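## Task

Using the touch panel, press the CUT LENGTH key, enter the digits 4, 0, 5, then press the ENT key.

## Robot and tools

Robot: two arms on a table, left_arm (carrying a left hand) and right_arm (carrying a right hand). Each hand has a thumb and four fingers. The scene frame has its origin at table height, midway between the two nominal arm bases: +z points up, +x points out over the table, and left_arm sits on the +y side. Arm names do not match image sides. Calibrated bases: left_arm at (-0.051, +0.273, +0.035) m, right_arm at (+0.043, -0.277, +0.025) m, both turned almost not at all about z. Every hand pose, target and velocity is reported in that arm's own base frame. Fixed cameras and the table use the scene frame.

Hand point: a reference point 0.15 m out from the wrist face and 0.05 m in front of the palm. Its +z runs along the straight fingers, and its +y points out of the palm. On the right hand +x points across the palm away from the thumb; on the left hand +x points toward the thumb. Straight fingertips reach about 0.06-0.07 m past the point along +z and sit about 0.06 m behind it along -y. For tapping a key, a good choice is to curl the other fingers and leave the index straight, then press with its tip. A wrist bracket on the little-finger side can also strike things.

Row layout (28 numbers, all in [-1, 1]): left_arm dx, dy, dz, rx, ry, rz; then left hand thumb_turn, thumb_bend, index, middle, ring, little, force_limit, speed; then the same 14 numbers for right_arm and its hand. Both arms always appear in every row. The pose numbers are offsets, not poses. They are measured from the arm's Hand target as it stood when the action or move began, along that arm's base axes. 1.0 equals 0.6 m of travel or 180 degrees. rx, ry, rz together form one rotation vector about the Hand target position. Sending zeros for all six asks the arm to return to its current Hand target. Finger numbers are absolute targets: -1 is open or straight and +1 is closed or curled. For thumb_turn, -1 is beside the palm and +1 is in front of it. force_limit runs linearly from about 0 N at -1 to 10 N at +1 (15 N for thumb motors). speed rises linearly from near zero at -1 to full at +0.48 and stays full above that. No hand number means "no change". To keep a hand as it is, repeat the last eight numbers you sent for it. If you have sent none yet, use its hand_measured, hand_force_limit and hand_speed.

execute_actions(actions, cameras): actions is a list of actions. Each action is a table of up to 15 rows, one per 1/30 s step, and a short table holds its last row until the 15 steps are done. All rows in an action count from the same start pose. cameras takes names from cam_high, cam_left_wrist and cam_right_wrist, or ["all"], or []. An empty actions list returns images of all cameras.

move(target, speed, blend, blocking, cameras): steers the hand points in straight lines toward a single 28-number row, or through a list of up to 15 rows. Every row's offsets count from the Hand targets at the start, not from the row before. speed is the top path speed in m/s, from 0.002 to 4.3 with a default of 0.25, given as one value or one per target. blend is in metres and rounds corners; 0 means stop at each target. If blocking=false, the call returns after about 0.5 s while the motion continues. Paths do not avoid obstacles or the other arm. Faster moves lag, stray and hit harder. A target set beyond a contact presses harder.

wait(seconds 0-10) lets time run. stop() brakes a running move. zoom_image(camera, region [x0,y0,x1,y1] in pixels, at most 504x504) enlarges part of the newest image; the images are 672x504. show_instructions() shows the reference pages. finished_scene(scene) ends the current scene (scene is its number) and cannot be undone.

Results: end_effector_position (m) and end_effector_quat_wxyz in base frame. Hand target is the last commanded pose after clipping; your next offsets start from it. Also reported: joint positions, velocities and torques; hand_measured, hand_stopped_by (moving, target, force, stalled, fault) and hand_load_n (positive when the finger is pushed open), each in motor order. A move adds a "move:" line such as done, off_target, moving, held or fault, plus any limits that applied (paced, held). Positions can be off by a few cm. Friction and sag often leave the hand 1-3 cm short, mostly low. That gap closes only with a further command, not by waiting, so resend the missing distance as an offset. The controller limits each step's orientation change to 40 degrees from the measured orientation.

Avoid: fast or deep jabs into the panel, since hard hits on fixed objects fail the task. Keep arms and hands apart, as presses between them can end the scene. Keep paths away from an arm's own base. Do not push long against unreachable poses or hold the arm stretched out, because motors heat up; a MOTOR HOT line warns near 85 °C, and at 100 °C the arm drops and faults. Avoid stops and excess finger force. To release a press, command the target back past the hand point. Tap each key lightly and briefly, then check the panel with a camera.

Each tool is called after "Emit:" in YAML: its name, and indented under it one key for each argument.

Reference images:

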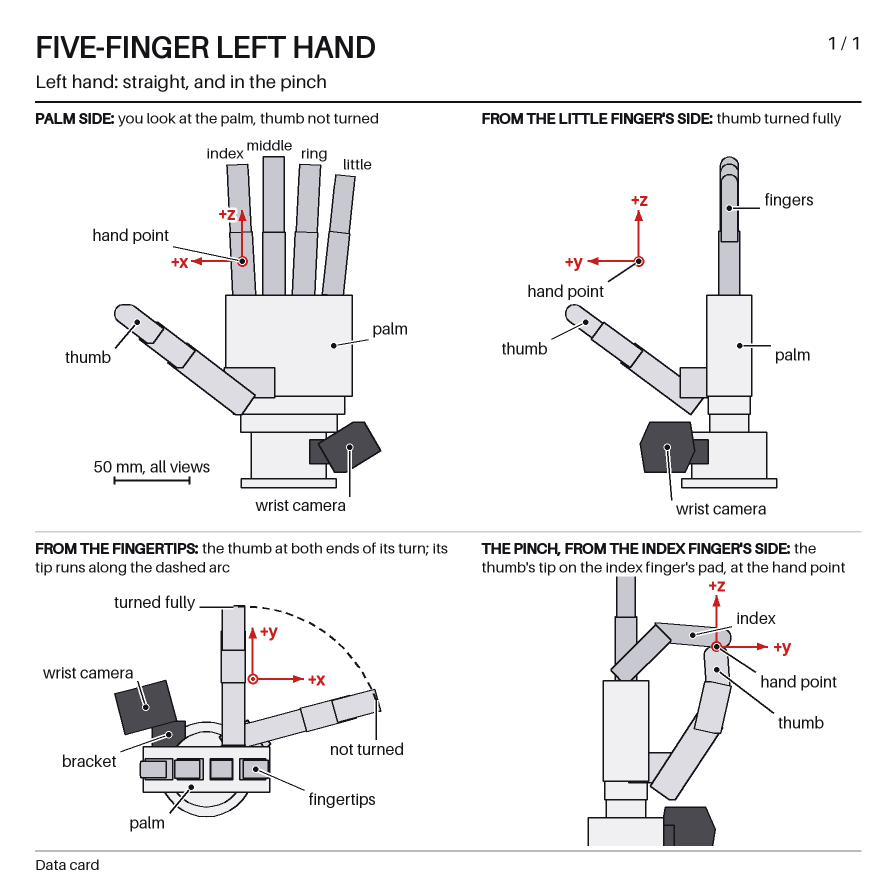

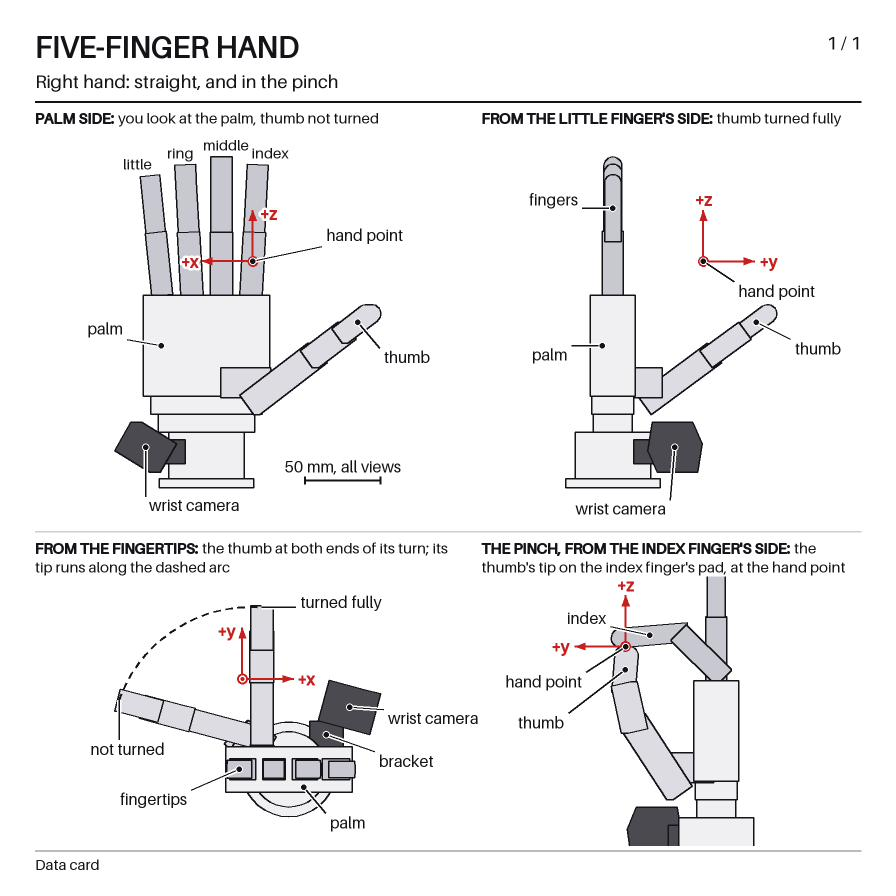

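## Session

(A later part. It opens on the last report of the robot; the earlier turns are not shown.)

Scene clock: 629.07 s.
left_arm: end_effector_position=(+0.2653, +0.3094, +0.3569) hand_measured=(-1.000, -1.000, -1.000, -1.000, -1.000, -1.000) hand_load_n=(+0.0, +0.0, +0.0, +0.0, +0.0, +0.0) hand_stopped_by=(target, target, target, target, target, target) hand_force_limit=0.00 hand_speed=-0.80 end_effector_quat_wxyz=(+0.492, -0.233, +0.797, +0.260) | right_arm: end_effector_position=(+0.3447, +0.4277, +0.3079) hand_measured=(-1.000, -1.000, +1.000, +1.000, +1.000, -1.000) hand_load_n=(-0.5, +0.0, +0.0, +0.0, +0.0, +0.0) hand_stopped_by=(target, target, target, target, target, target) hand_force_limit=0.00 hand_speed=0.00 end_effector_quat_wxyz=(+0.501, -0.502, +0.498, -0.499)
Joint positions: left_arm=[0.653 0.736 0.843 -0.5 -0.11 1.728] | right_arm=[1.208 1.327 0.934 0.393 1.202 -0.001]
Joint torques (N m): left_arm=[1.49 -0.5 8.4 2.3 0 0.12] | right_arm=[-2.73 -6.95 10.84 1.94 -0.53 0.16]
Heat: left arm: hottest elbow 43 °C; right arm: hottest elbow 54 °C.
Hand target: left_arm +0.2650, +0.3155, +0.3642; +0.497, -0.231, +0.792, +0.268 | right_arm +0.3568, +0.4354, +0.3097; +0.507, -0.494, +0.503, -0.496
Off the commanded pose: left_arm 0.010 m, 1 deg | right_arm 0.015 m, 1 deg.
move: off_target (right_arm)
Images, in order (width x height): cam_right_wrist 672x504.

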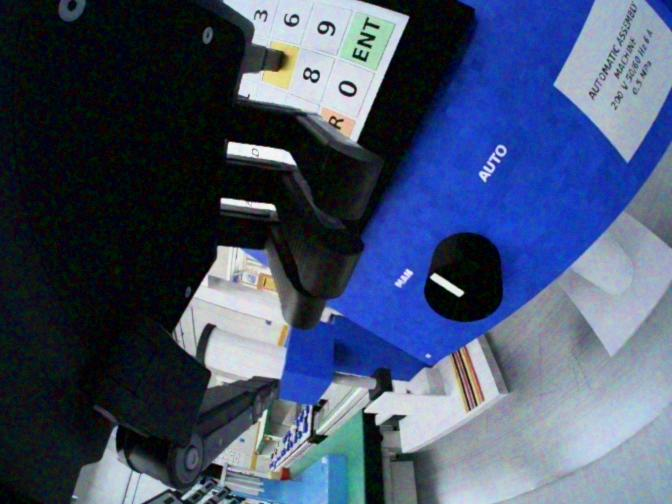

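Emit:
move:
  target:
    - [0,0,0,0,0,0,-1,-1,-1,-1,-1,-1,0,-0.8,-0.0735,0,0,0,0,0,-1,-1,1,1,1,-1,0,0]
    - [0,0,0,0,0,0,-1,-1,-1,-1,-1,-1,0,-0.8,-0.108,-0.0515,-0.0615,0,0,0,-1,-1,1,1,1,-1,0,0]
    - [0,0,0,0,0,0,-1,-1,-1,-1,-1,-1,0,-0.8,-0.0747,-0.0515,-0.0615,0,0,0,-1,-1,1,1,1,-1,0,0]
    - [0,0,0,0,0,0,-1,-1,-1,-1,-1,-1,0,-0.8,-0.028,-0.0457,-0.0678,0,0,0,-1,-1,1,1,1,-1,0,0]
  speed: [0.12,0.12,0.12,0.08]
  blend: [0.01, 0.005, 0, 0]
  cameras: ["cam_right_wrist"]

Emit:
zoom_image:
  camera: "cam_right_wrist"
  region: [220, 0, 420, 200]

Scene clock: 646.33 s.
left_arm: end_effector_position=(+0.2653, +0.3094, +0.3569) hand_measured=(-1.000, -1.000, -1.000, -1.000, -1.000, -1.000) hand_load_n=(+0.0, -0.5, +0.0, +0.0, +0.0, +0.0) hand_stopped_by=(target, target, target, target, target, target) hand_force_limit=0.00 hand_speed=-0.80 end_effector_quat_wxyz=(+0.492, -0.233, +0.797, +0.260) | right_arm: end_effector_position=(+0.3242, +0.4065, +0.2701) hand_measured=(-1.000, -1.000, +1.000, +1.000, +1.000, -1.000) hand_load_n=(-0.5, +0.0, +0.0, +0.0, +0.0, -1.0) hand_stopped_by=(target, target, target, target, target, target) hand_force_limit=0.00 hand_speed=0.00 end_effector_quat_wxyz=(+0.508, -0.500, +0.500, -0.492)
Joint positions: left_arm=[0.653 0.736 0.843 -0.5 -0.11 1.728] | right_arm=[1.234 1.297 0.795 0.505 1.218 0.014]
Joint torques (N m): left_arm=[1.38 -0.56 8.31 2.32 0.02 0.13] | right_arm=[-3.72 -6.24 9.55 2.54 -0.73 -0.02]
Heat: left arm: hottest elbow 43 °C; right arm: hottest elbow 54 °C.
Hand target: left_arm +0.2650, +0.3155, +0.3642; +0.497, -0.231, +0.792, +0.268 | right_arm +0.3402, +0.4079, +0.2689; +0.506, -0.494, +0.503, -0.496
Off the commanded pose: left_arm 0.010 m, 1 deg | right_arm 0.016 m, 1 deg.
move: off_target (right_arm)
Images, in order (width x height): cam_right_wrist 672x504.

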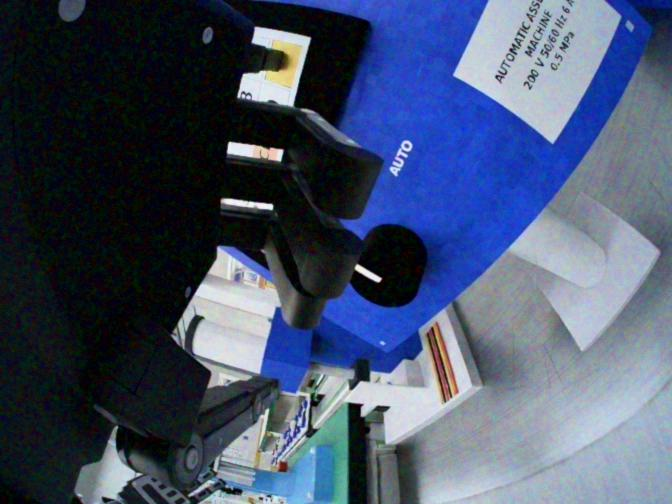

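Scaled by 2.520 from the camera's 672x504 image, which has a finer 960x720 frame.

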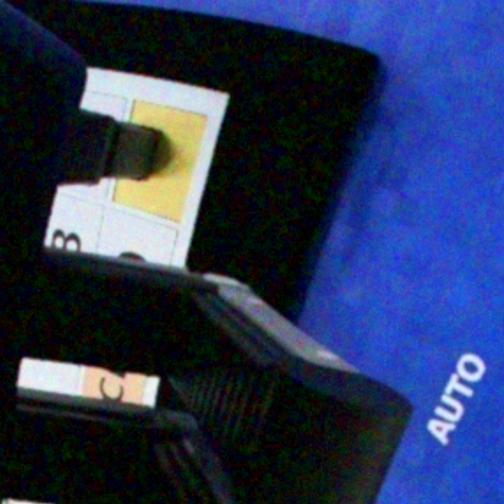

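Retreating to check the display and the SAVED lamp.

Emit:
move:
  target:
    - [0,0,0,0,0,0,-1,-1,-1,-1,-1,-1,0,-0.8,-0.08,0,0,0,0,0,-1,-1,1,1,1,-1,0,0]
    - [0,0,0,0,0,0,-1,-1,-1,-1,-1,-1,0,-0.8,-0.12,0.06,0.178,0,0,0,-1,-1,1,1,1,-1,0,0]
  speed: 0.15
  blend: [0.02, 0]
  cameras: ["cam_right_wrist"]

Emit:
zoom_image:
  camera: "cam_right_wrist"
  region: [220, 0, 420, 200]

Scene clock: 658.67 s.
left_arm: end_effector_position=(+0.2653, +0.3094, +0.3569) hand_measured=(-1.000, -1.000, -1.000, -1.000, -1.000, -1.000) hand_load_n=(+0.0, +0.0, +0.0, +0.0, +0.0, +0.0) hand_stopped_by=(target, target, target, target, target, target) hand_force_limit=0.00 hand_speed=-0.80 end_effector_quat_wxyz=(+0.492, -0.233, +0.797, +0.260) | right_arm: end_effector_position=(+0.2681, +0.4333, +0.3401) hand_measured=(-1.000, -1.000, +1.000, +1.000, +1.000, -1.000) hand_load_n=(+0.0, +0.0, +0.0, +0.0, +0.0, +0.0) hand_stopped_by=(target, target, target, target, target, target) hand_force_limit=0.00 hand_speed=0.00 end_effector_quat_wxyz=(+0.487, -0.513, +0.488, -0.512)
Joint positions: left_arm=[0.653 0.736 0.843 -0.5 -0.11 1.728] | right_arm=[1.391 1.263 0.975 0.272 1.39 -0.035]
Joint torques (N m): left_arm=[1.26 -0.62 8.32 2.35 0.02 0.11] | right_arm=[-0.56 -9.76 14.24 0.84 0.22 0.15]
Heat: left arm: hottest elbow 44 °C; right arm: hottest elbow 54 °C.
Hand target: left_arm +0.2650, +0.3155, +0.3642; +0.497, -0.231, +0.792, +0.268 | right_arm +0.2681, +0.4439, +0.3758; +0.506, -0.494, +0.503, -0.496
Off the commanded pose: left_arm 0.010 m, 1 deg | right_arm 0.037 m, 4 deg.
move: off_target (right_arm)
Images, in order (width x height): cam_right_wrist 672x504.

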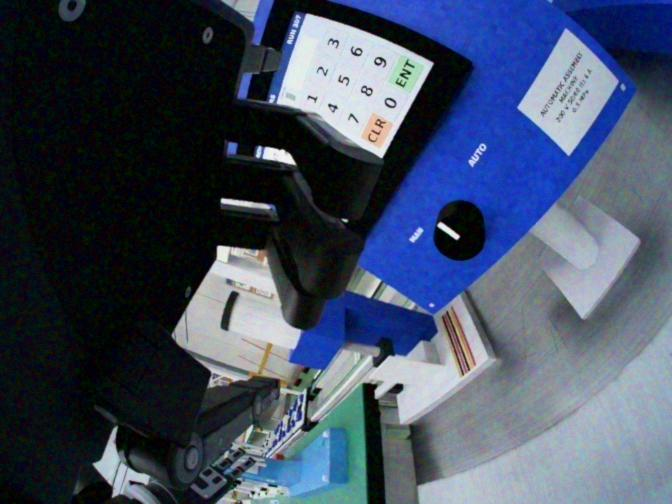

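Scaled by 2.520 from the camera's 672x504 image, which has a finer 960x720 frame.

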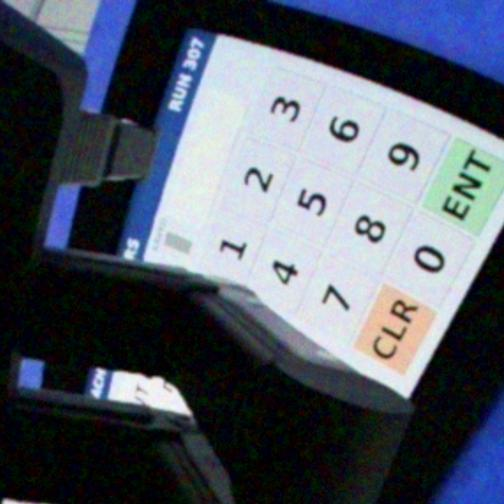

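Emit:
move:
  target:
    - [0,0,0,0,0,0,-1,-1,-1,-1,-1,-1,0,-0.8,0.0925,0.147,-0.0147,0,0,0,-1,-1,1,1,1,-1,0,0]
  speed: 0.2
  cameras: ["cam_right_wrist"]

Emit:
zoom_image:
  camera: "cam_right_wrist"
  region: [220, 0, 420, 200]

Scene clock: 672.83 s.
left_arm: end_effector_position=(+0.2653, +0.3094, +0.3569) hand_measured=(-1.000, -1.000, -1.000, -1.000, -1.000, -1.000) hand_load_n=(+0.0, +0.0, +0.0, +0.0, +0.0, +0.0) hand_stopped_by=(target, target, target, target, target, target) hand_force_limit=0.00 hand_speed=-0.80 end_effector_quat_wxyz=(+0.492, -0.233, +0.797, +0.260) | right_arm: end_effector_position=(+0.3163, +0.5195, +0.3416) hand_measured=(-1.000, -1.000, +1.000, +1.000, +1.000, -1.000) hand_load_n=(-0.5, +0.0, +0.0, +0.0, +0.0, +0.0) hand_stopped_by=(target, target, target, target, target, target) hand_force_limit=0.00 hand_speed=0.00 end_effector_quat_wxyz=(+0.493, -0.510, +0.492, -0.505)
Joint positions: left_arm=[0.653 0.736 0.843 -0.5 -0.11 1.728] | right_arm=[1.326 1.503 1.216 0.272 1.32 -0.015]
Joint torques (N m): left_arm=[1.26 -0.38 8.42 2.36 0 0.15] | right_arm=[-1.32 -11.81 14.28 1.06 -0.06 0.13]
Motor temperatures (°C): left_arm=[28 29 44 29 26 27] | right_arm=[30 32 57 28 29 29]
Heat: left arm: hottest elbow 44 °C; right arm: hottest elbow 57 °C.
Hand target: left_arm +0.2650, +0.3155, +0.3642; +0.497, -0.231, +0.792, +0.268 | right_arm +0.3237, +0.5322, +0.3670; +0.507, -0.494, +0.503, -0.496
Off the commanded pose: left_arm 0.010 m, 1 deg | right_arm 0.029 m, 3 deg.
move: off_target (right_arm)
Images, in order (width x height): cam_right_wrist 672x504.

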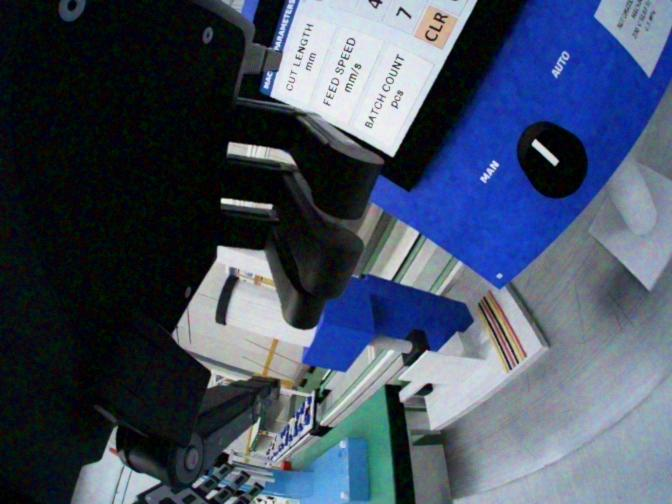

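Scaled by 2.520 from the camera's 672x504 image, which has a finer 960x720 frame.

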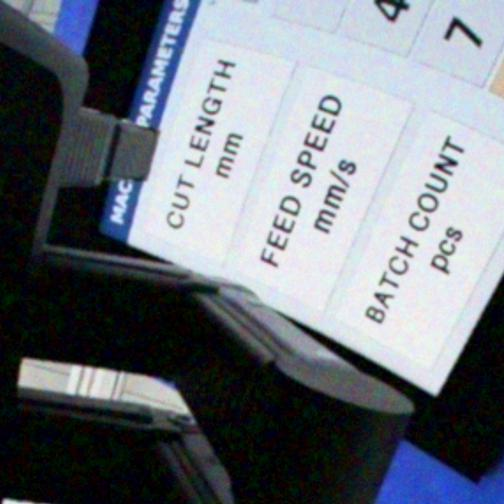

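Emit:
move:
  target:
    - [0,0,0,0,0,0,-1,-1,-1,-1,-1,-1,0,-0.8,0.062,-0.002,-0.008,0,0,0,-1,-1,1,1,1,-1,0,0]
    - [0,0,0,0,0,0,-1,-1,-1,-1,-1,-1,0,-0.8,0.119,-0.022,-0.003,0,0,0,-1,-1,1,1,1,-1,0,0]
  speed: [0.12, 0.08]
  blend: [0.005, 0]
  cameras: ["cam_right_wrist"]

Emit:
zoom_image:
  camera: "cam_right_wrist"
  region: [220, 0, 420, 200]

Scene clock: 685.63 s.
left_arm: end_effector_position=(+0.2653, +0.3094, +0.3569) hand_measured=(-1.000, -1.000, -1.000, -1.000, -1.000, -1.000) hand_load_n=(+0.0, +0.0, +0.0, +0.0, +0.0, +0.0) hand_stopped_by=(target, target, target, target, target, target) hand_force_limit=0.00 hand_speed=-0.80 end_effector_quat_wxyz=(+0.492, -0.233, +0.797, +0.260) | right_arm: end_effector_position=(+0.3762, +0.5091, +0.3386) hand_measured=(-1.000, -1.000, +1.000, +1.000, +1.000, -1.000) hand_load_n=(+0.0, +0.0, +0.0, +0.0, +0.0, +0.0) hand_stopped_by=(target, target, target, target, target, target) hand_force_limit=0.00 hand_speed=0.00 end_effector_quat_wxyz=(+0.493, -0.512, +0.492, -0.502)
Joint positions: left_arm=[0.653 0.736 0.843 -0.5 -0.11 1.728] | right_arm=[1.206 1.523 1.234 0.265 1.195 -0.007]
Joint torques (N m): left_arm=[1.67 -1.03 8.46 2.35 0.03 0.14] | right_arm=[-3.31 -10.7 14.78 0.81 -0.56 0.18]
Motor temperatures (°C): left_arm=[28 29 44 29 26 27] | right_arm=[30 32 58 28 29 29]
Heat: left arm: hottest elbow 44 °C; right arm: hottest elbow 58 °C.
Hand target: left_arm +0.2650, +0.3155, +0.3642; +0.497, -0.231, +0.792, +0.268 | right_arm +0.3949, +0.5190, +0.3649; +0.506, -0.495, +0.503, -0.496
Off the commanded pose: left_arm 0.010 m, 1 deg | right_arm 0.034 m, 3 deg.
move: off_target (right_arm)
Images, in order (width x height): cam_right_wrist 672x504.

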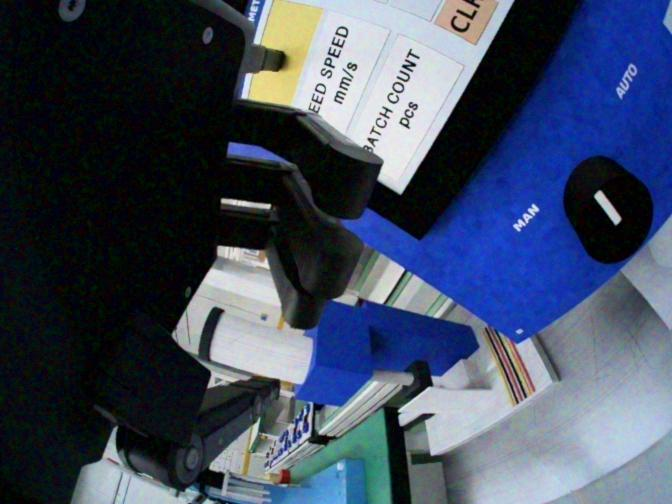

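Scaled by 2.520 from the camera's 672x504 image, which has a finer 960x720 frame.

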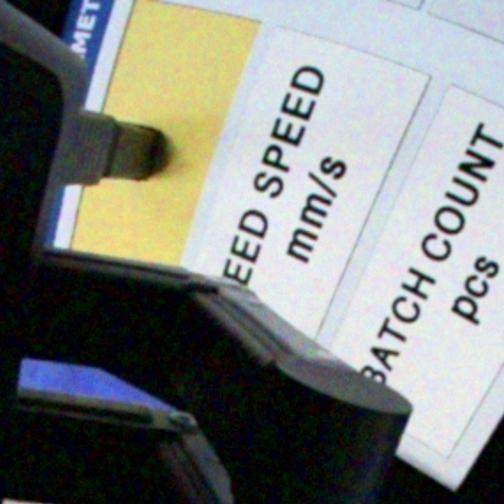

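Emit:
move:
  target:
    - [0,0,0,0,0,0,-1,-1,-1,-1,-1,-1,0,-0.8,-0.0915,0,0,0,0,0,-1,-1,1,1,1,-1,0,0]
    - [0,0,0,0,0,0,-1,-1,-1,-1,-1,-1,0,-0.8,-0.13,-0.1008,-0.0782,0,0,0,-1,-1,1,1,1,-1,0,0]
    - [0,0,0,0,0,0,-1,-1,-1,-1,-1,-1,0,-0.8,-0.0998,-0.1008,-0.0782,0,0,0,-1,-1,1,1,1,-1,0,0]
    - [0,0,0,0,0,0,-1,-1,-1,-1,-1,-1,0,-0.8,-0.048,-0.1008,-0.0815,0,0,0,-1,-1,1,1,1,-1,0,0]
  speed: [0.12,0.12,0.12,0.08]
  blend: [0.01, 0.005, 0, 0]
  cameras: ["cam_right_wrist"]

Emit:
zoom_image:
  camera: "cam_right_wrist"
  region: [220, 0, 420, 200]

Scene clock: 700.50 s.
left_arm: end_effector_position=(+0.2653, +0.3094, +0.3569) hand_measured=(-1.000, -1.000, -1.000, -1.000, -1.000, -1.000) hand_load_n=(+0.0, +0.0, +0.0, +0.0, +0.0, +0.0) hand_stopped_by=(target, target, target, target, target, target) hand_force_limit=0.00 hand_speed=-0.80 end_effector_quat_wxyz=(+0.492, -0.233, +0.797, +0.260) | right_arm: end_effector_position=(+0.3525, +0.4591, +0.3118) hand_measured=(-1.000, -1.000, +1.000, +1.000, +1.000, -1.000) hand_load_n=(+0.0, -0.5, +0.0, +0.0, +0.0, -1.0) hand_stopped_by=(target, target, target, target, target, target) hand_force_limit=0.00 hand_speed=0.00 end_effector_quat_wxyz=(+0.504, -0.503, +0.499, -0.494)
Joint positions: left_arm=[0.653 0.736 0.843 -0.5 -0.11 1.728] | right_arm=[1.214 1.401 1.021 0.37 1.199 0.016]
Joint torques (N m): left_arm=[1.26 -0.62 8.38 2.29 0.02 0.13] | right_arm=[-3.08 -8.94 10.13 2.4 -0.37 -0.01]
Motor temperatures (°C): left_arm=[28 29 44 29 26 27] | right_arm=[30 33 58 28 29 29]
Heat: left arm: hottest elbow 44 °C; right arm: hottest elbow 58 °C.
Hand target: left_arm +0.2650, +0.3155, +0.3642; +0.497, -0.231, +0.792, +0.268 | right_arm +0.3662, +0.4586, +0.3161; +0.507, -0.494, +0.503, -0.496
Off the commanded pose: left_arm 0.010 m, 1 deg | right_arm 0.014 m, 1 deg.
move: off_target (right_arm)
Images, in order (width x height): cam_right_wrist 672x504.

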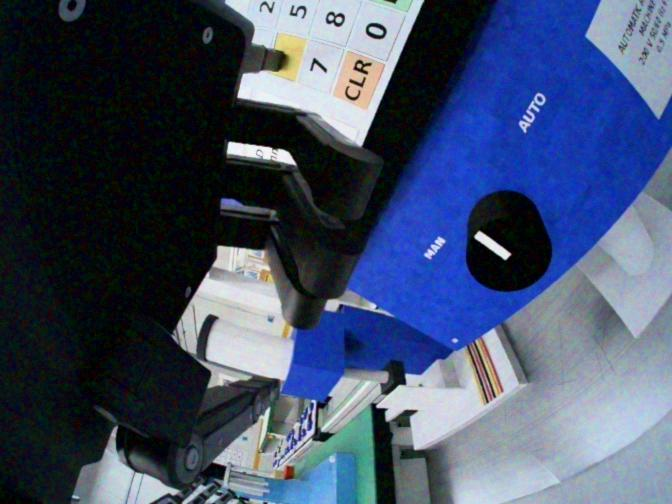

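Scaled by 2.520 from the camera's 672x504 image, which has a finer 960x720 frame.

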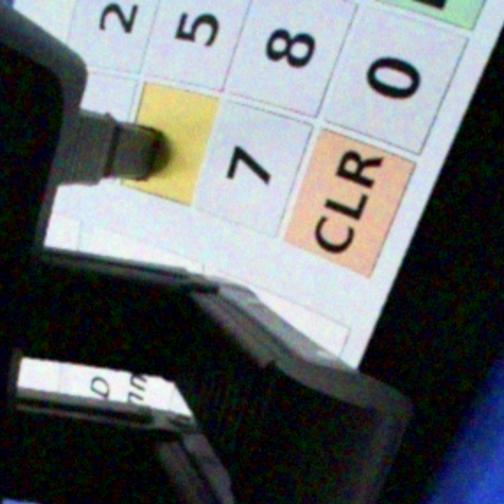

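Emit:
move:
  target:
    - [0,0,0,0,0,0,-1,-1,-1,-1,-1,-1,0,-0.8,-0.0735,0,0,0,0,0,-1,-1,1,1,1,-1,0,0]
    - [0,0,0,0,0,0,-1,-1,-1,-1,-1,-1,0,-0.8,-0.1103,-0.046,-0.0675,0,0,0,-1,-1,1,1,1,-1,0,0]
    - [0,0,0,0,0,0,-1,-1,-1,-1,-1,-1,0,-0.8,-0.0768,-0.046,-0.0675,0,0,0,-1,-1,1,1,1,-1,0,0]
    - [0,0,0,0,0,0,-1,-1,-1,-1,-1,-1,0,-0.8,-0.0318,-0.04,-0.0745,0,0,0,-1,-1,1,1,1,-1,0,0]
  speed: [0.12,0.12,0.12,0.08]
  blend: [0.01, 0.005, 0, 0]
  cameras: ["cam_right_wrist"]

Emit:
zoom_image:
  camera: "cam_right_wrist"
  region: [220, 0, 420, 200]

Scene clock: 717.03 s.
left_arm: end_effector_position=(+0.2653, +0.3094, +0.3569) hand_measured=(-1.000, -1.000, -1.000, -1.000, -1.000, -1.000) hand_load_n=(+0.0, +0.0, +0.0, +0.0, +0.0, +0.0) hand_stopped_by=(target, target, target, target, target, target) hand_force_limit=0.00 hand_speed=-0.80 end_effector_quat_wxyz=(+0.492, -0.233, +0.797, +0.260) | right_arm: end_effector_position=(+0.3312, +0.4331, +0.2725) hand_measured=(-1.000, -1.000, +1.000, +1.000, +1.000, -1.000) hand_load_n=(-0.5, +0.0, +0.0, +0.0, +0.0, -0.5) hand_stopped_by=(target, target, target, target, target, target) hand_force_limit=0.00 hand_speed=0.00 end_effector_quat_wxyz=(+0.508, -0.500, +0.500, -0.492)
Joint positions: left_arm=[0.653 0.736 0.843 -0.5 -0.11 1.728] | right_arm=[1.239 1.367 0.868 0.5 1.223 0.016]
Joint torques (N m): left_arm=[1.44 -0.44 8.36 2.41 0.05 0.12] | right_arm=[-2.96 -7.82 9.77 2.56 -0.55 -0.04]
Motor temperatures (°C): left_arm=[28 29 44 29 26 27] | right_arm=[30 33 56 28 29 29]
Heat: left arm: hottest elbow 44 °C; right arm: hottest elbow 56 °C.
Hand target: left_arm +0.2650, +0.3155, +0.3642; +0.497, -0.231, +0.792, +0.268 | right_arm +0.3472, +0.4345, +0.2715; +0.507, -0.494, +0.503, -0.496
Off the commanded pose: left_arm 0.010 m, 1 deg | right_arm 0.016 m, 1 deg.
move: off_target (right_arm)
Images, in order (width x height): cam_right_wrist 672x504.

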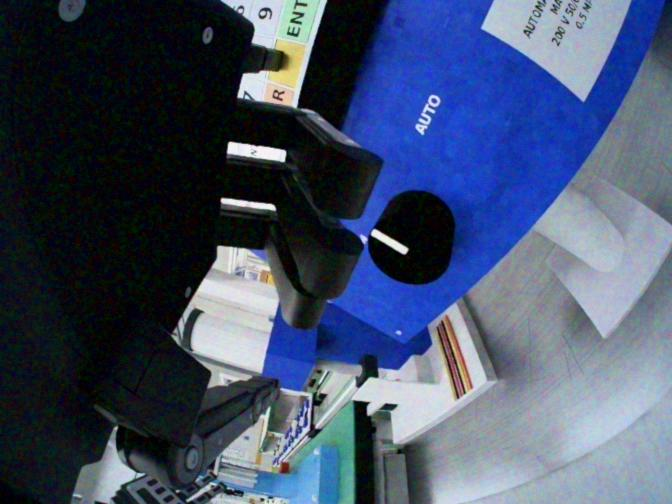

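Scaled by 2.520 from the camera's 672x504 image, which has a finer 960x720 frame.

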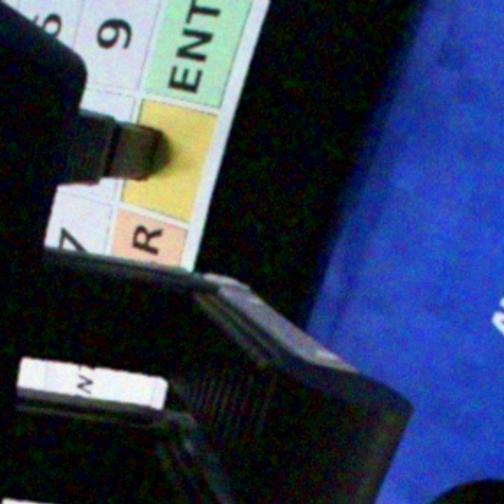

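Emit:
move:
  target:
    - [0,0,0,0,0,0,-1,-1,-1,-1,-1,-1,0,-0.8,-0.0735,0,0,0,0,0,-1,-1,1,1,1,-1,0,0]
    - [0,0,0,0,0,0,-1,-1,-1,-1,-1,-1,0,-0.8,-0.095,0.014,0.131,0,0,0,-1,-1,1,1,1,-1,0,0]
    - [0,0,0,0,0,0,-1,-1,-1,-1,-1,-1,0,-0.8,-0.04,-0.0115,0.075,0,0,0,-1,-1,1,1,1,-1,0,0]
    - [0,0,0,0,0,0,-1,-1,-1,-1,-1,-1,0,-0.8,0.0162,0.0015,0.0634,0,0,0,-1,-1,1,1,1,-1,0,0]
  speed: [0.12,0.15,0.12,0.08]
  blend: [0.01, 0, 0, 0]
  cameras: ["cam_right_wrist"]

Emit:
zoom_image:
  camera: "cam_right_wrist"
  region: [220, 0, 420, 200]

Emit:
move:
  target:
    - [0,0,0,0,0,0,-1,-1,-1,-1,-1,-1,0,-0.8,-0.09,0,0,0,0,0,-1,-1,1,1,1,-1,0,0]
    - [0,0,0,0,0,0,-1,-1,-1,-1,-1,-1,0,-0.8,-0.15,0.015,0.11,0,0,0,-1,-1,1,1,1,-1,0,0]
  speed: 0.15
  blend: [0.02, 0]
  cameras: ["cam_right_wrist"]

Emit:
zoom_image:
  camera: "cam_right_wrist"
  region: [220, 0, 420, 200]

Scene clock: 737.27 s.
left_arm: end_effector_position=(+0.2653, +0.3094, +0.3569) hand_measured=(-1.000, -1.000, -1.000, -1.000, -1.000, -1.000) hand_load_n=(+0.0, +0.0, +0.0, +0.0, +0.0, +0.0) hand_stopped_by=(target, target, target, target, target, target) hand_force_limit=0.00 hand_speed=-0.80 end_effector_quat_wxyz=(+0.492, -0.233, +0.797, +0.260) | right_arm: end_effector_position=(+0.3447, +0.4278, +0.3078) hand_measured=(-1.000, -1.000, +1.000, +1.000, +1.000, -1.000) hand_load_n=(+0.0, +0.0, +0.0, +0.5, +0.0, +0.0) hand_stopped_by=(target, target, target, target, target, target) hand_force_limit=0.00 hand_speed=0.00 end_effector_quat_wxyz=(+0.501, -0.502, +0.498, -0.499)
Joint positions: left_arm=[0.653 0.736 0.843 -0.5 -0.11 1.728] | right_arm=[1.208 1.328 0.934 0.394 1.202 -0.001]
Joint torques (N m): left_arm=[1.08 -0.67 8.42 2.3 0.02 0.14] | right_arm=[-2.61 -7.41 10.71 2.44 -0.58 0.16]
Motor temperatures (°C): left_arm=[28 29 44 29 26 27] | right_arm=[30 33 55 28 29 29]
Heat: left arm: hottest elbow 44 °C; right arm: hottest elbow 55 °C.
Hand target: left_arm +0.2650, +0.3155, +0.3642; +0.497, -0.231, +0.792, +0.268 | right_arm +0.3568, +0.4354, +0.3096; +0.507, -0.494, +0.503, -0.496
Off the commanded pose: left_arm 0.010 m, 1 deg | right_arm 0.014 m, 1 deg.
move: off_target (right_arm)
Images, in order (width x height): cam_right_wrist 672x504.

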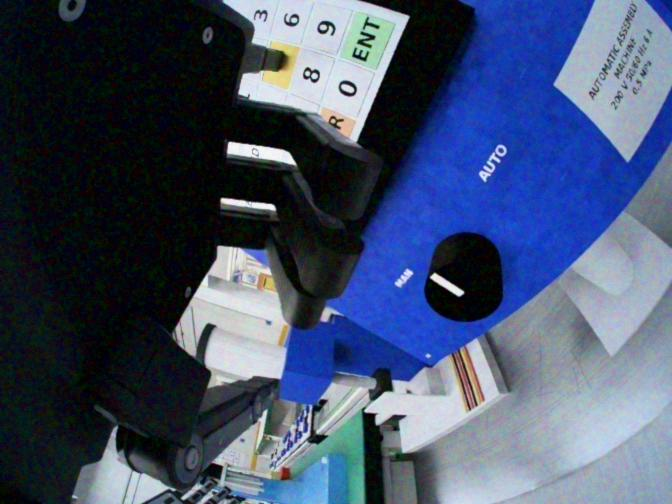

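Scaled by 2.520 from the camera's 672x504 image, which has a finer 960x720 frame.

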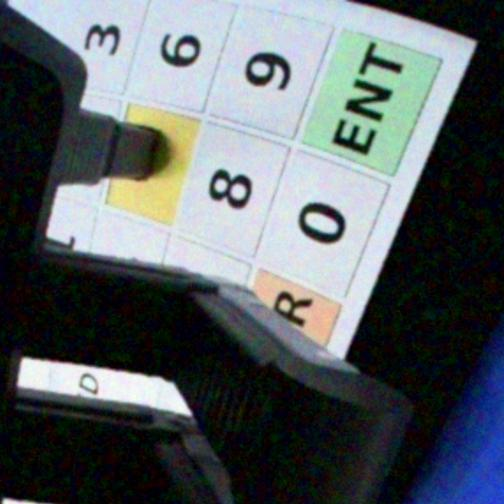

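Scene clock: 739.17 s.
left_arm: end_effector_position=(+0.2653, +0.3094, +0.3569) hand_measured=(-1.000, -1.000, -1.000, -1.000, -1.000, -1.000) hand_load_n=(+0.5, +0.0, +0.0, +0.0, +0.0, +0.0) hand_stopped_by=(target, target, target, target, target, target) hand_force_limit=0.00 hand_speed=-0.80 end_effector_quat_wxyz=(+0.492, -0.233, +0.797, +0.260) | right_arm: end_effector_position=(+0.2676, +0.4352, +0.3374) hand_measured=(-1.000, -1.000, +1.000, +1.000, +1.000, -1.000) hand_load_n=(+0.0, +0.0, +0.0, +0.0, +0.0, +0.0) hand_stopped_by=(target, target, target, target, target, target) hand_force_limit=0.00 hand_speed=0.00 end_effector_quat_wxyz=(+0.485, -0.514, +0.488, -0.512)
Joint positions: left_arm=[0.653 0.736 0.843 -0.5 -0.11 1.728] | right_arm=[1.393 1.27 0.977 0.265 1.393 -0.026]
Joint torques (N m): left_arm=[1.03 -0.73 8.42 2.28 0.03 0.14] | right_arm=[-0.62 -10.23 14.13 0.95 0.27 0.17]
Motor temperatures (°C): left_arm=[28 29 44 29 26 27] | right_arm=[30 33 55 28 29 29]
Heat: left arm: hottest elbow 44 °C; right arm: hottest elbow 55 °C.
Hand target: left_arm +0.2650, +0.3155, +0.3642; +0.497, -0.231, +0.792, +0.268 | right_arm +0.2668, +0.4445, +0.3756; +0.507, -0.494, +0.503, -0.496
Off the commanded pose: left_arm 0.010 m, 1 deg | right_arm 0.039 m, 4 deg.
move: off_target (right_arm)
Images, in order (width x height): cam_right_wrist 672x504.

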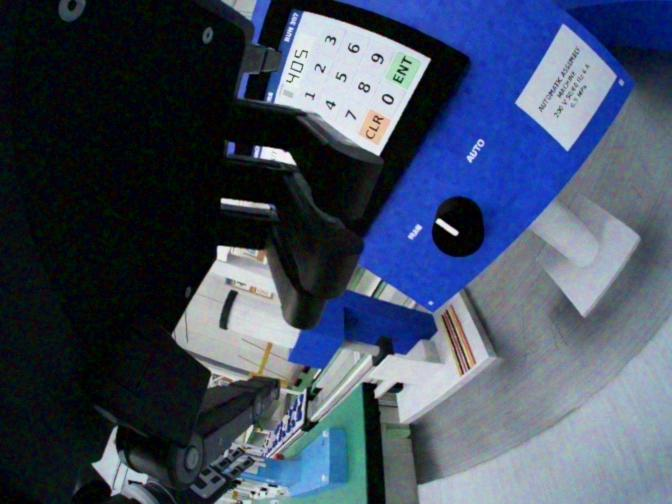

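Scaled by 2.520 from the camera's 672x504 image, which has a finer 960x720 frame.

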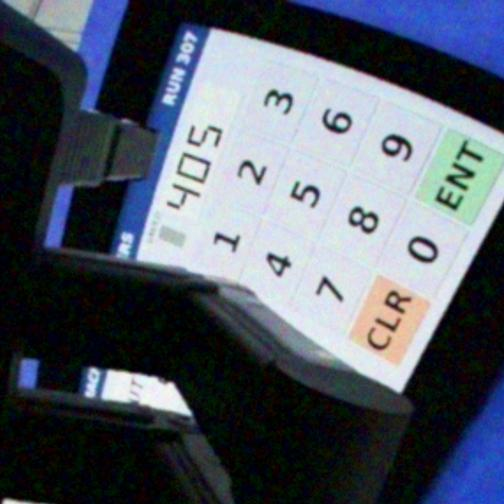

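Emit:
move:
  target:
    - [0,0,0,0,0,0,-1,-1,-1,-1,-1,-1,0,-0.8,0.0387,-0.0667,-0.1713,0,0,0,-1,-1,1,1,1,-1,0,0]
    - [0,0,0,0,0,0,-1,-1,-1,-1,-1,-1,0,-0.8,0.0753,-0.0667,-0.1713,0,0,0,-1,-1,1,1,1,-1,0,0]
    - [0,0,0,0,0,0,-1,-1,-1,-1,-1,-1,0,-0.8,0.122,-0.0608,-0.1777,0,0,0,-1,-1,1,1,1,-1,0,0]
  speed: [0.15,0.12,0.08]
  blend: [0.005, 0, 0]
  cameras: ["cam_right_wrist"]

Emit:
zoom_image:
  camera: "cam_right_wrist"
  region: [220, 0, 420, 200]

Emit:
move:
  target:
    - [0,0,0,0,0,0,-1,-1,-1,-1,-1,-1,0,-0.8,-0.08,0,0,0,0,0,-1,-1,1,1,1,-1,0,0]
    - [0,0,0,0,0,0,-1,-1,-1,-1,-1,-1,0,-0.8,-0.12,0.06,0.178,0,0,0,-1,-1,1,1,1,-1,0,0]
  speed: 0.15
  blend: [0.02, 0]
  cameras: ["cam_right_wrist"]

Emit:
zoom_image:
  camera: "cam_right_wrist"
  region: [220, 0, 420, 200]

Scene clock: 760.73 s.
left_arm: end_effector_position=(+0.2653, +0.3094, +0.3569) hand_measured=(-1.000, -1.000, -1.000, -1.000, -1.000, -1.000) hand_load_n=(+0.5, +0.0, -0.5, +0.0, +0.0, +0.0) hand_stopped_by=(target, target, target, target, target, target) hand_force_limit=0.00 hand_speed=-0.80 end_effector_quat_wxyz=(+0.492, -0.233, +0.797, +0.260) | right_arm: end_effector_position=(+0.3247, +0.4052, +0.2721) hand_measured=(-1.000, -1.000, +1.000, +1.000, +1.000, -1.000) hand_load_n=(+0.0, +0.0, +0.0, +0.0, +0.0, +0.5) hand_stopped_by=(target, target, target, target, target, target) hand_force_limit=0.00 hand_speed=0.00 end_effector_quat_wxyz=(+0.509, -0.497, +0.501, -0.492)
Joint positions: left_arm=[0.653 0.736 0.843 -0.5 -0.11 1.728] | right_arm=[1.233 1.293 0.794 0.508 1.22 0.013]
Joint torques (N m): left_arm=[1.26 -0.97 8.46 2.28 0 0.13] | right_arm=[-3.66 -6.3 9.69 2.28 -0.74 0.11]
Motor temperatures (°C): left_arm=[28 29 44 29 26 27] | right_arm=[30 33 55 28 29 29]
Heat: left arm: hottest elbow 44 °C; right arm: hottest elbow 55 °C.
Hand target: left_arm +0.2650, +0.3155, +0.3642; +0.497, -0.231, +0.792, +0.268 | right_arm +0.3400, +0.4080, +0.2689; +0.507, -0.494, +0.503, -0.496
Off the commanded pose: left_arm 0.010 m, 1 deg | right_arm 0.016 m, 1 deg.
move: off_target (right_arm)
Images, in order (width x height): cam_right_wrist 672x504.

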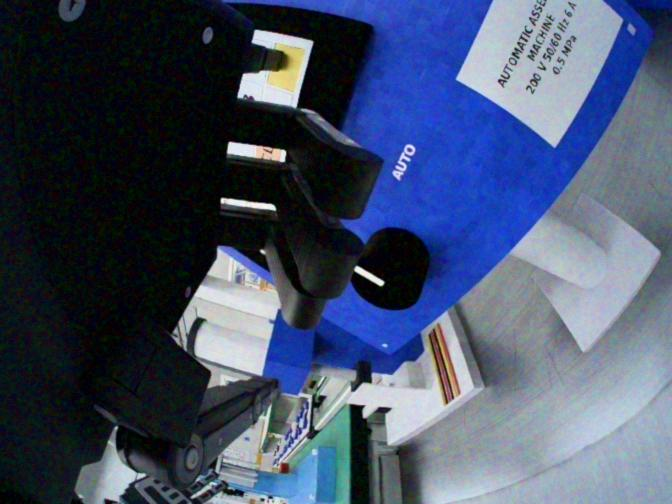

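Scaled by 2.520 from the camera's 672x504 image, which has a finer 960x720 frame.

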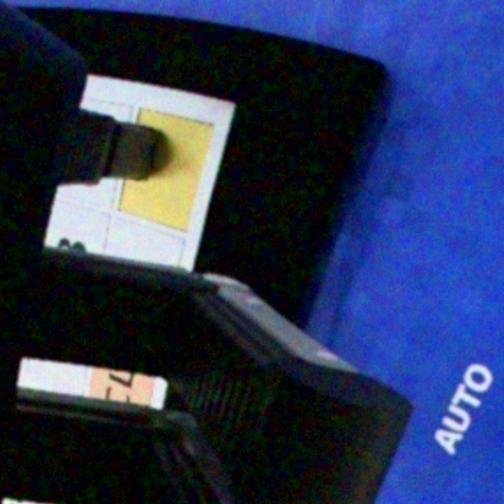

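Scene clock: 763.00 s.
left_arm: end_effector_position=(+0.2653, +0.3094, +0.3569) hand_measured=(-1.000, -1.000, -1.000, -1.000, -1.000, -1.000) hand_load_n=(+0.0, +0.0, +0.0, +0.0, +0.0, +0.0) hand_stopped_by=(target, target, target, target, target, target) hand_force_limit=0.00 hand_speed=-0.80 end_effector_quat_wxyz=(+0.492, -0.233, +0.797, +0.260) | right_arm: end_effector_position=(+0.2679, +0.4333, +0.3405) hand_measured=(-1.000, -1.000, +1.000, +1.000, +1.000, -1.000) hand_load_n=(-0.5, +0.0, +0.0, +0.0, +0.0, +0.0) hand_stopped_by=(target, target, target, target, target, target) hand_force_limit=0.00 hand_speed=0.00 end_effector_quat_wxyz=(+0.487, -0.513, +0.488, -0.511)
Joint positions: left_arm=[0.653 0.736 0.843 -0.5 -0.11 1.728] | right_arm=[1.392 1.262 0.975 0.272 1.39 -0.036]
Joint torques (N m): left_arm=[1.08 -0.73 8.29 2.37 0.01 0.12] | right_arm=[-0.15 -9.17 14.2 0.94 0.27 0.21]
Motor temperatures (°C): left_arm=[28 29 44 29 26 27] | right_arm=[30 33 55 28 29 29]
Heat: left arm: hottest elbow 44 °C; right arm: hottest elbow 55 °C.
Hand target: left_arm +0.2650, +0.3155, +0.3642; +0.497, -0.231, +0.792, +0.268 | right_arm +0.2680, +0.4440, +0.3759; +0.507, -0.494, +0.503, -0.496
Off the commanded pose: left_arm 0.010 m, 1 deg | right_arm 0.037 m, 4 deg.
move: off_target (right_arm)
Images, in order (width x height): cam_right_wrist 672x504.

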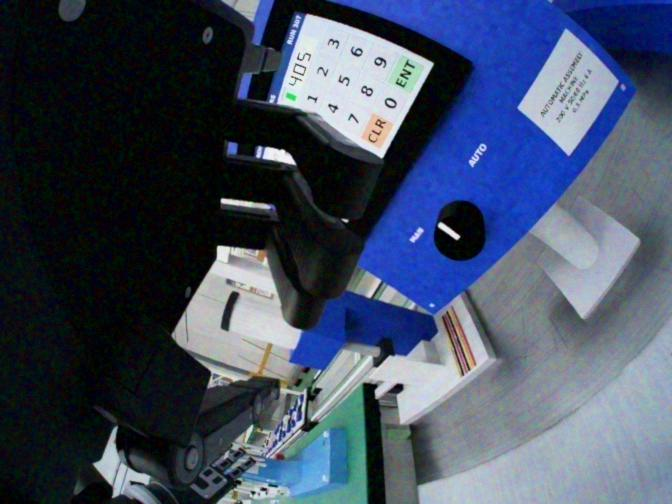

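Scaled by 2.520 from the camera's 672x504 image, which has a finer 960x720 frame.

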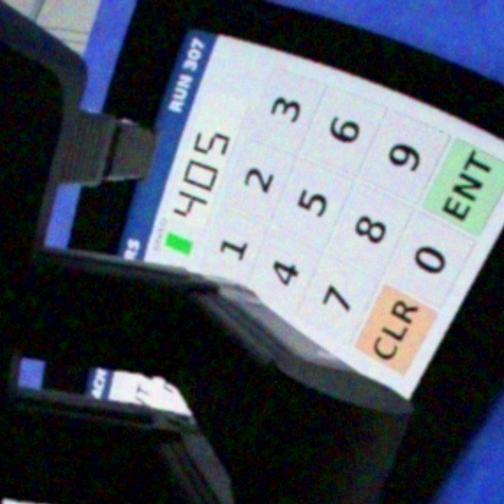

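The SAVED lamp is green and the display shows 405.

Emit:
finished_scene:
  scene: 2

The scene is finished: the task was done.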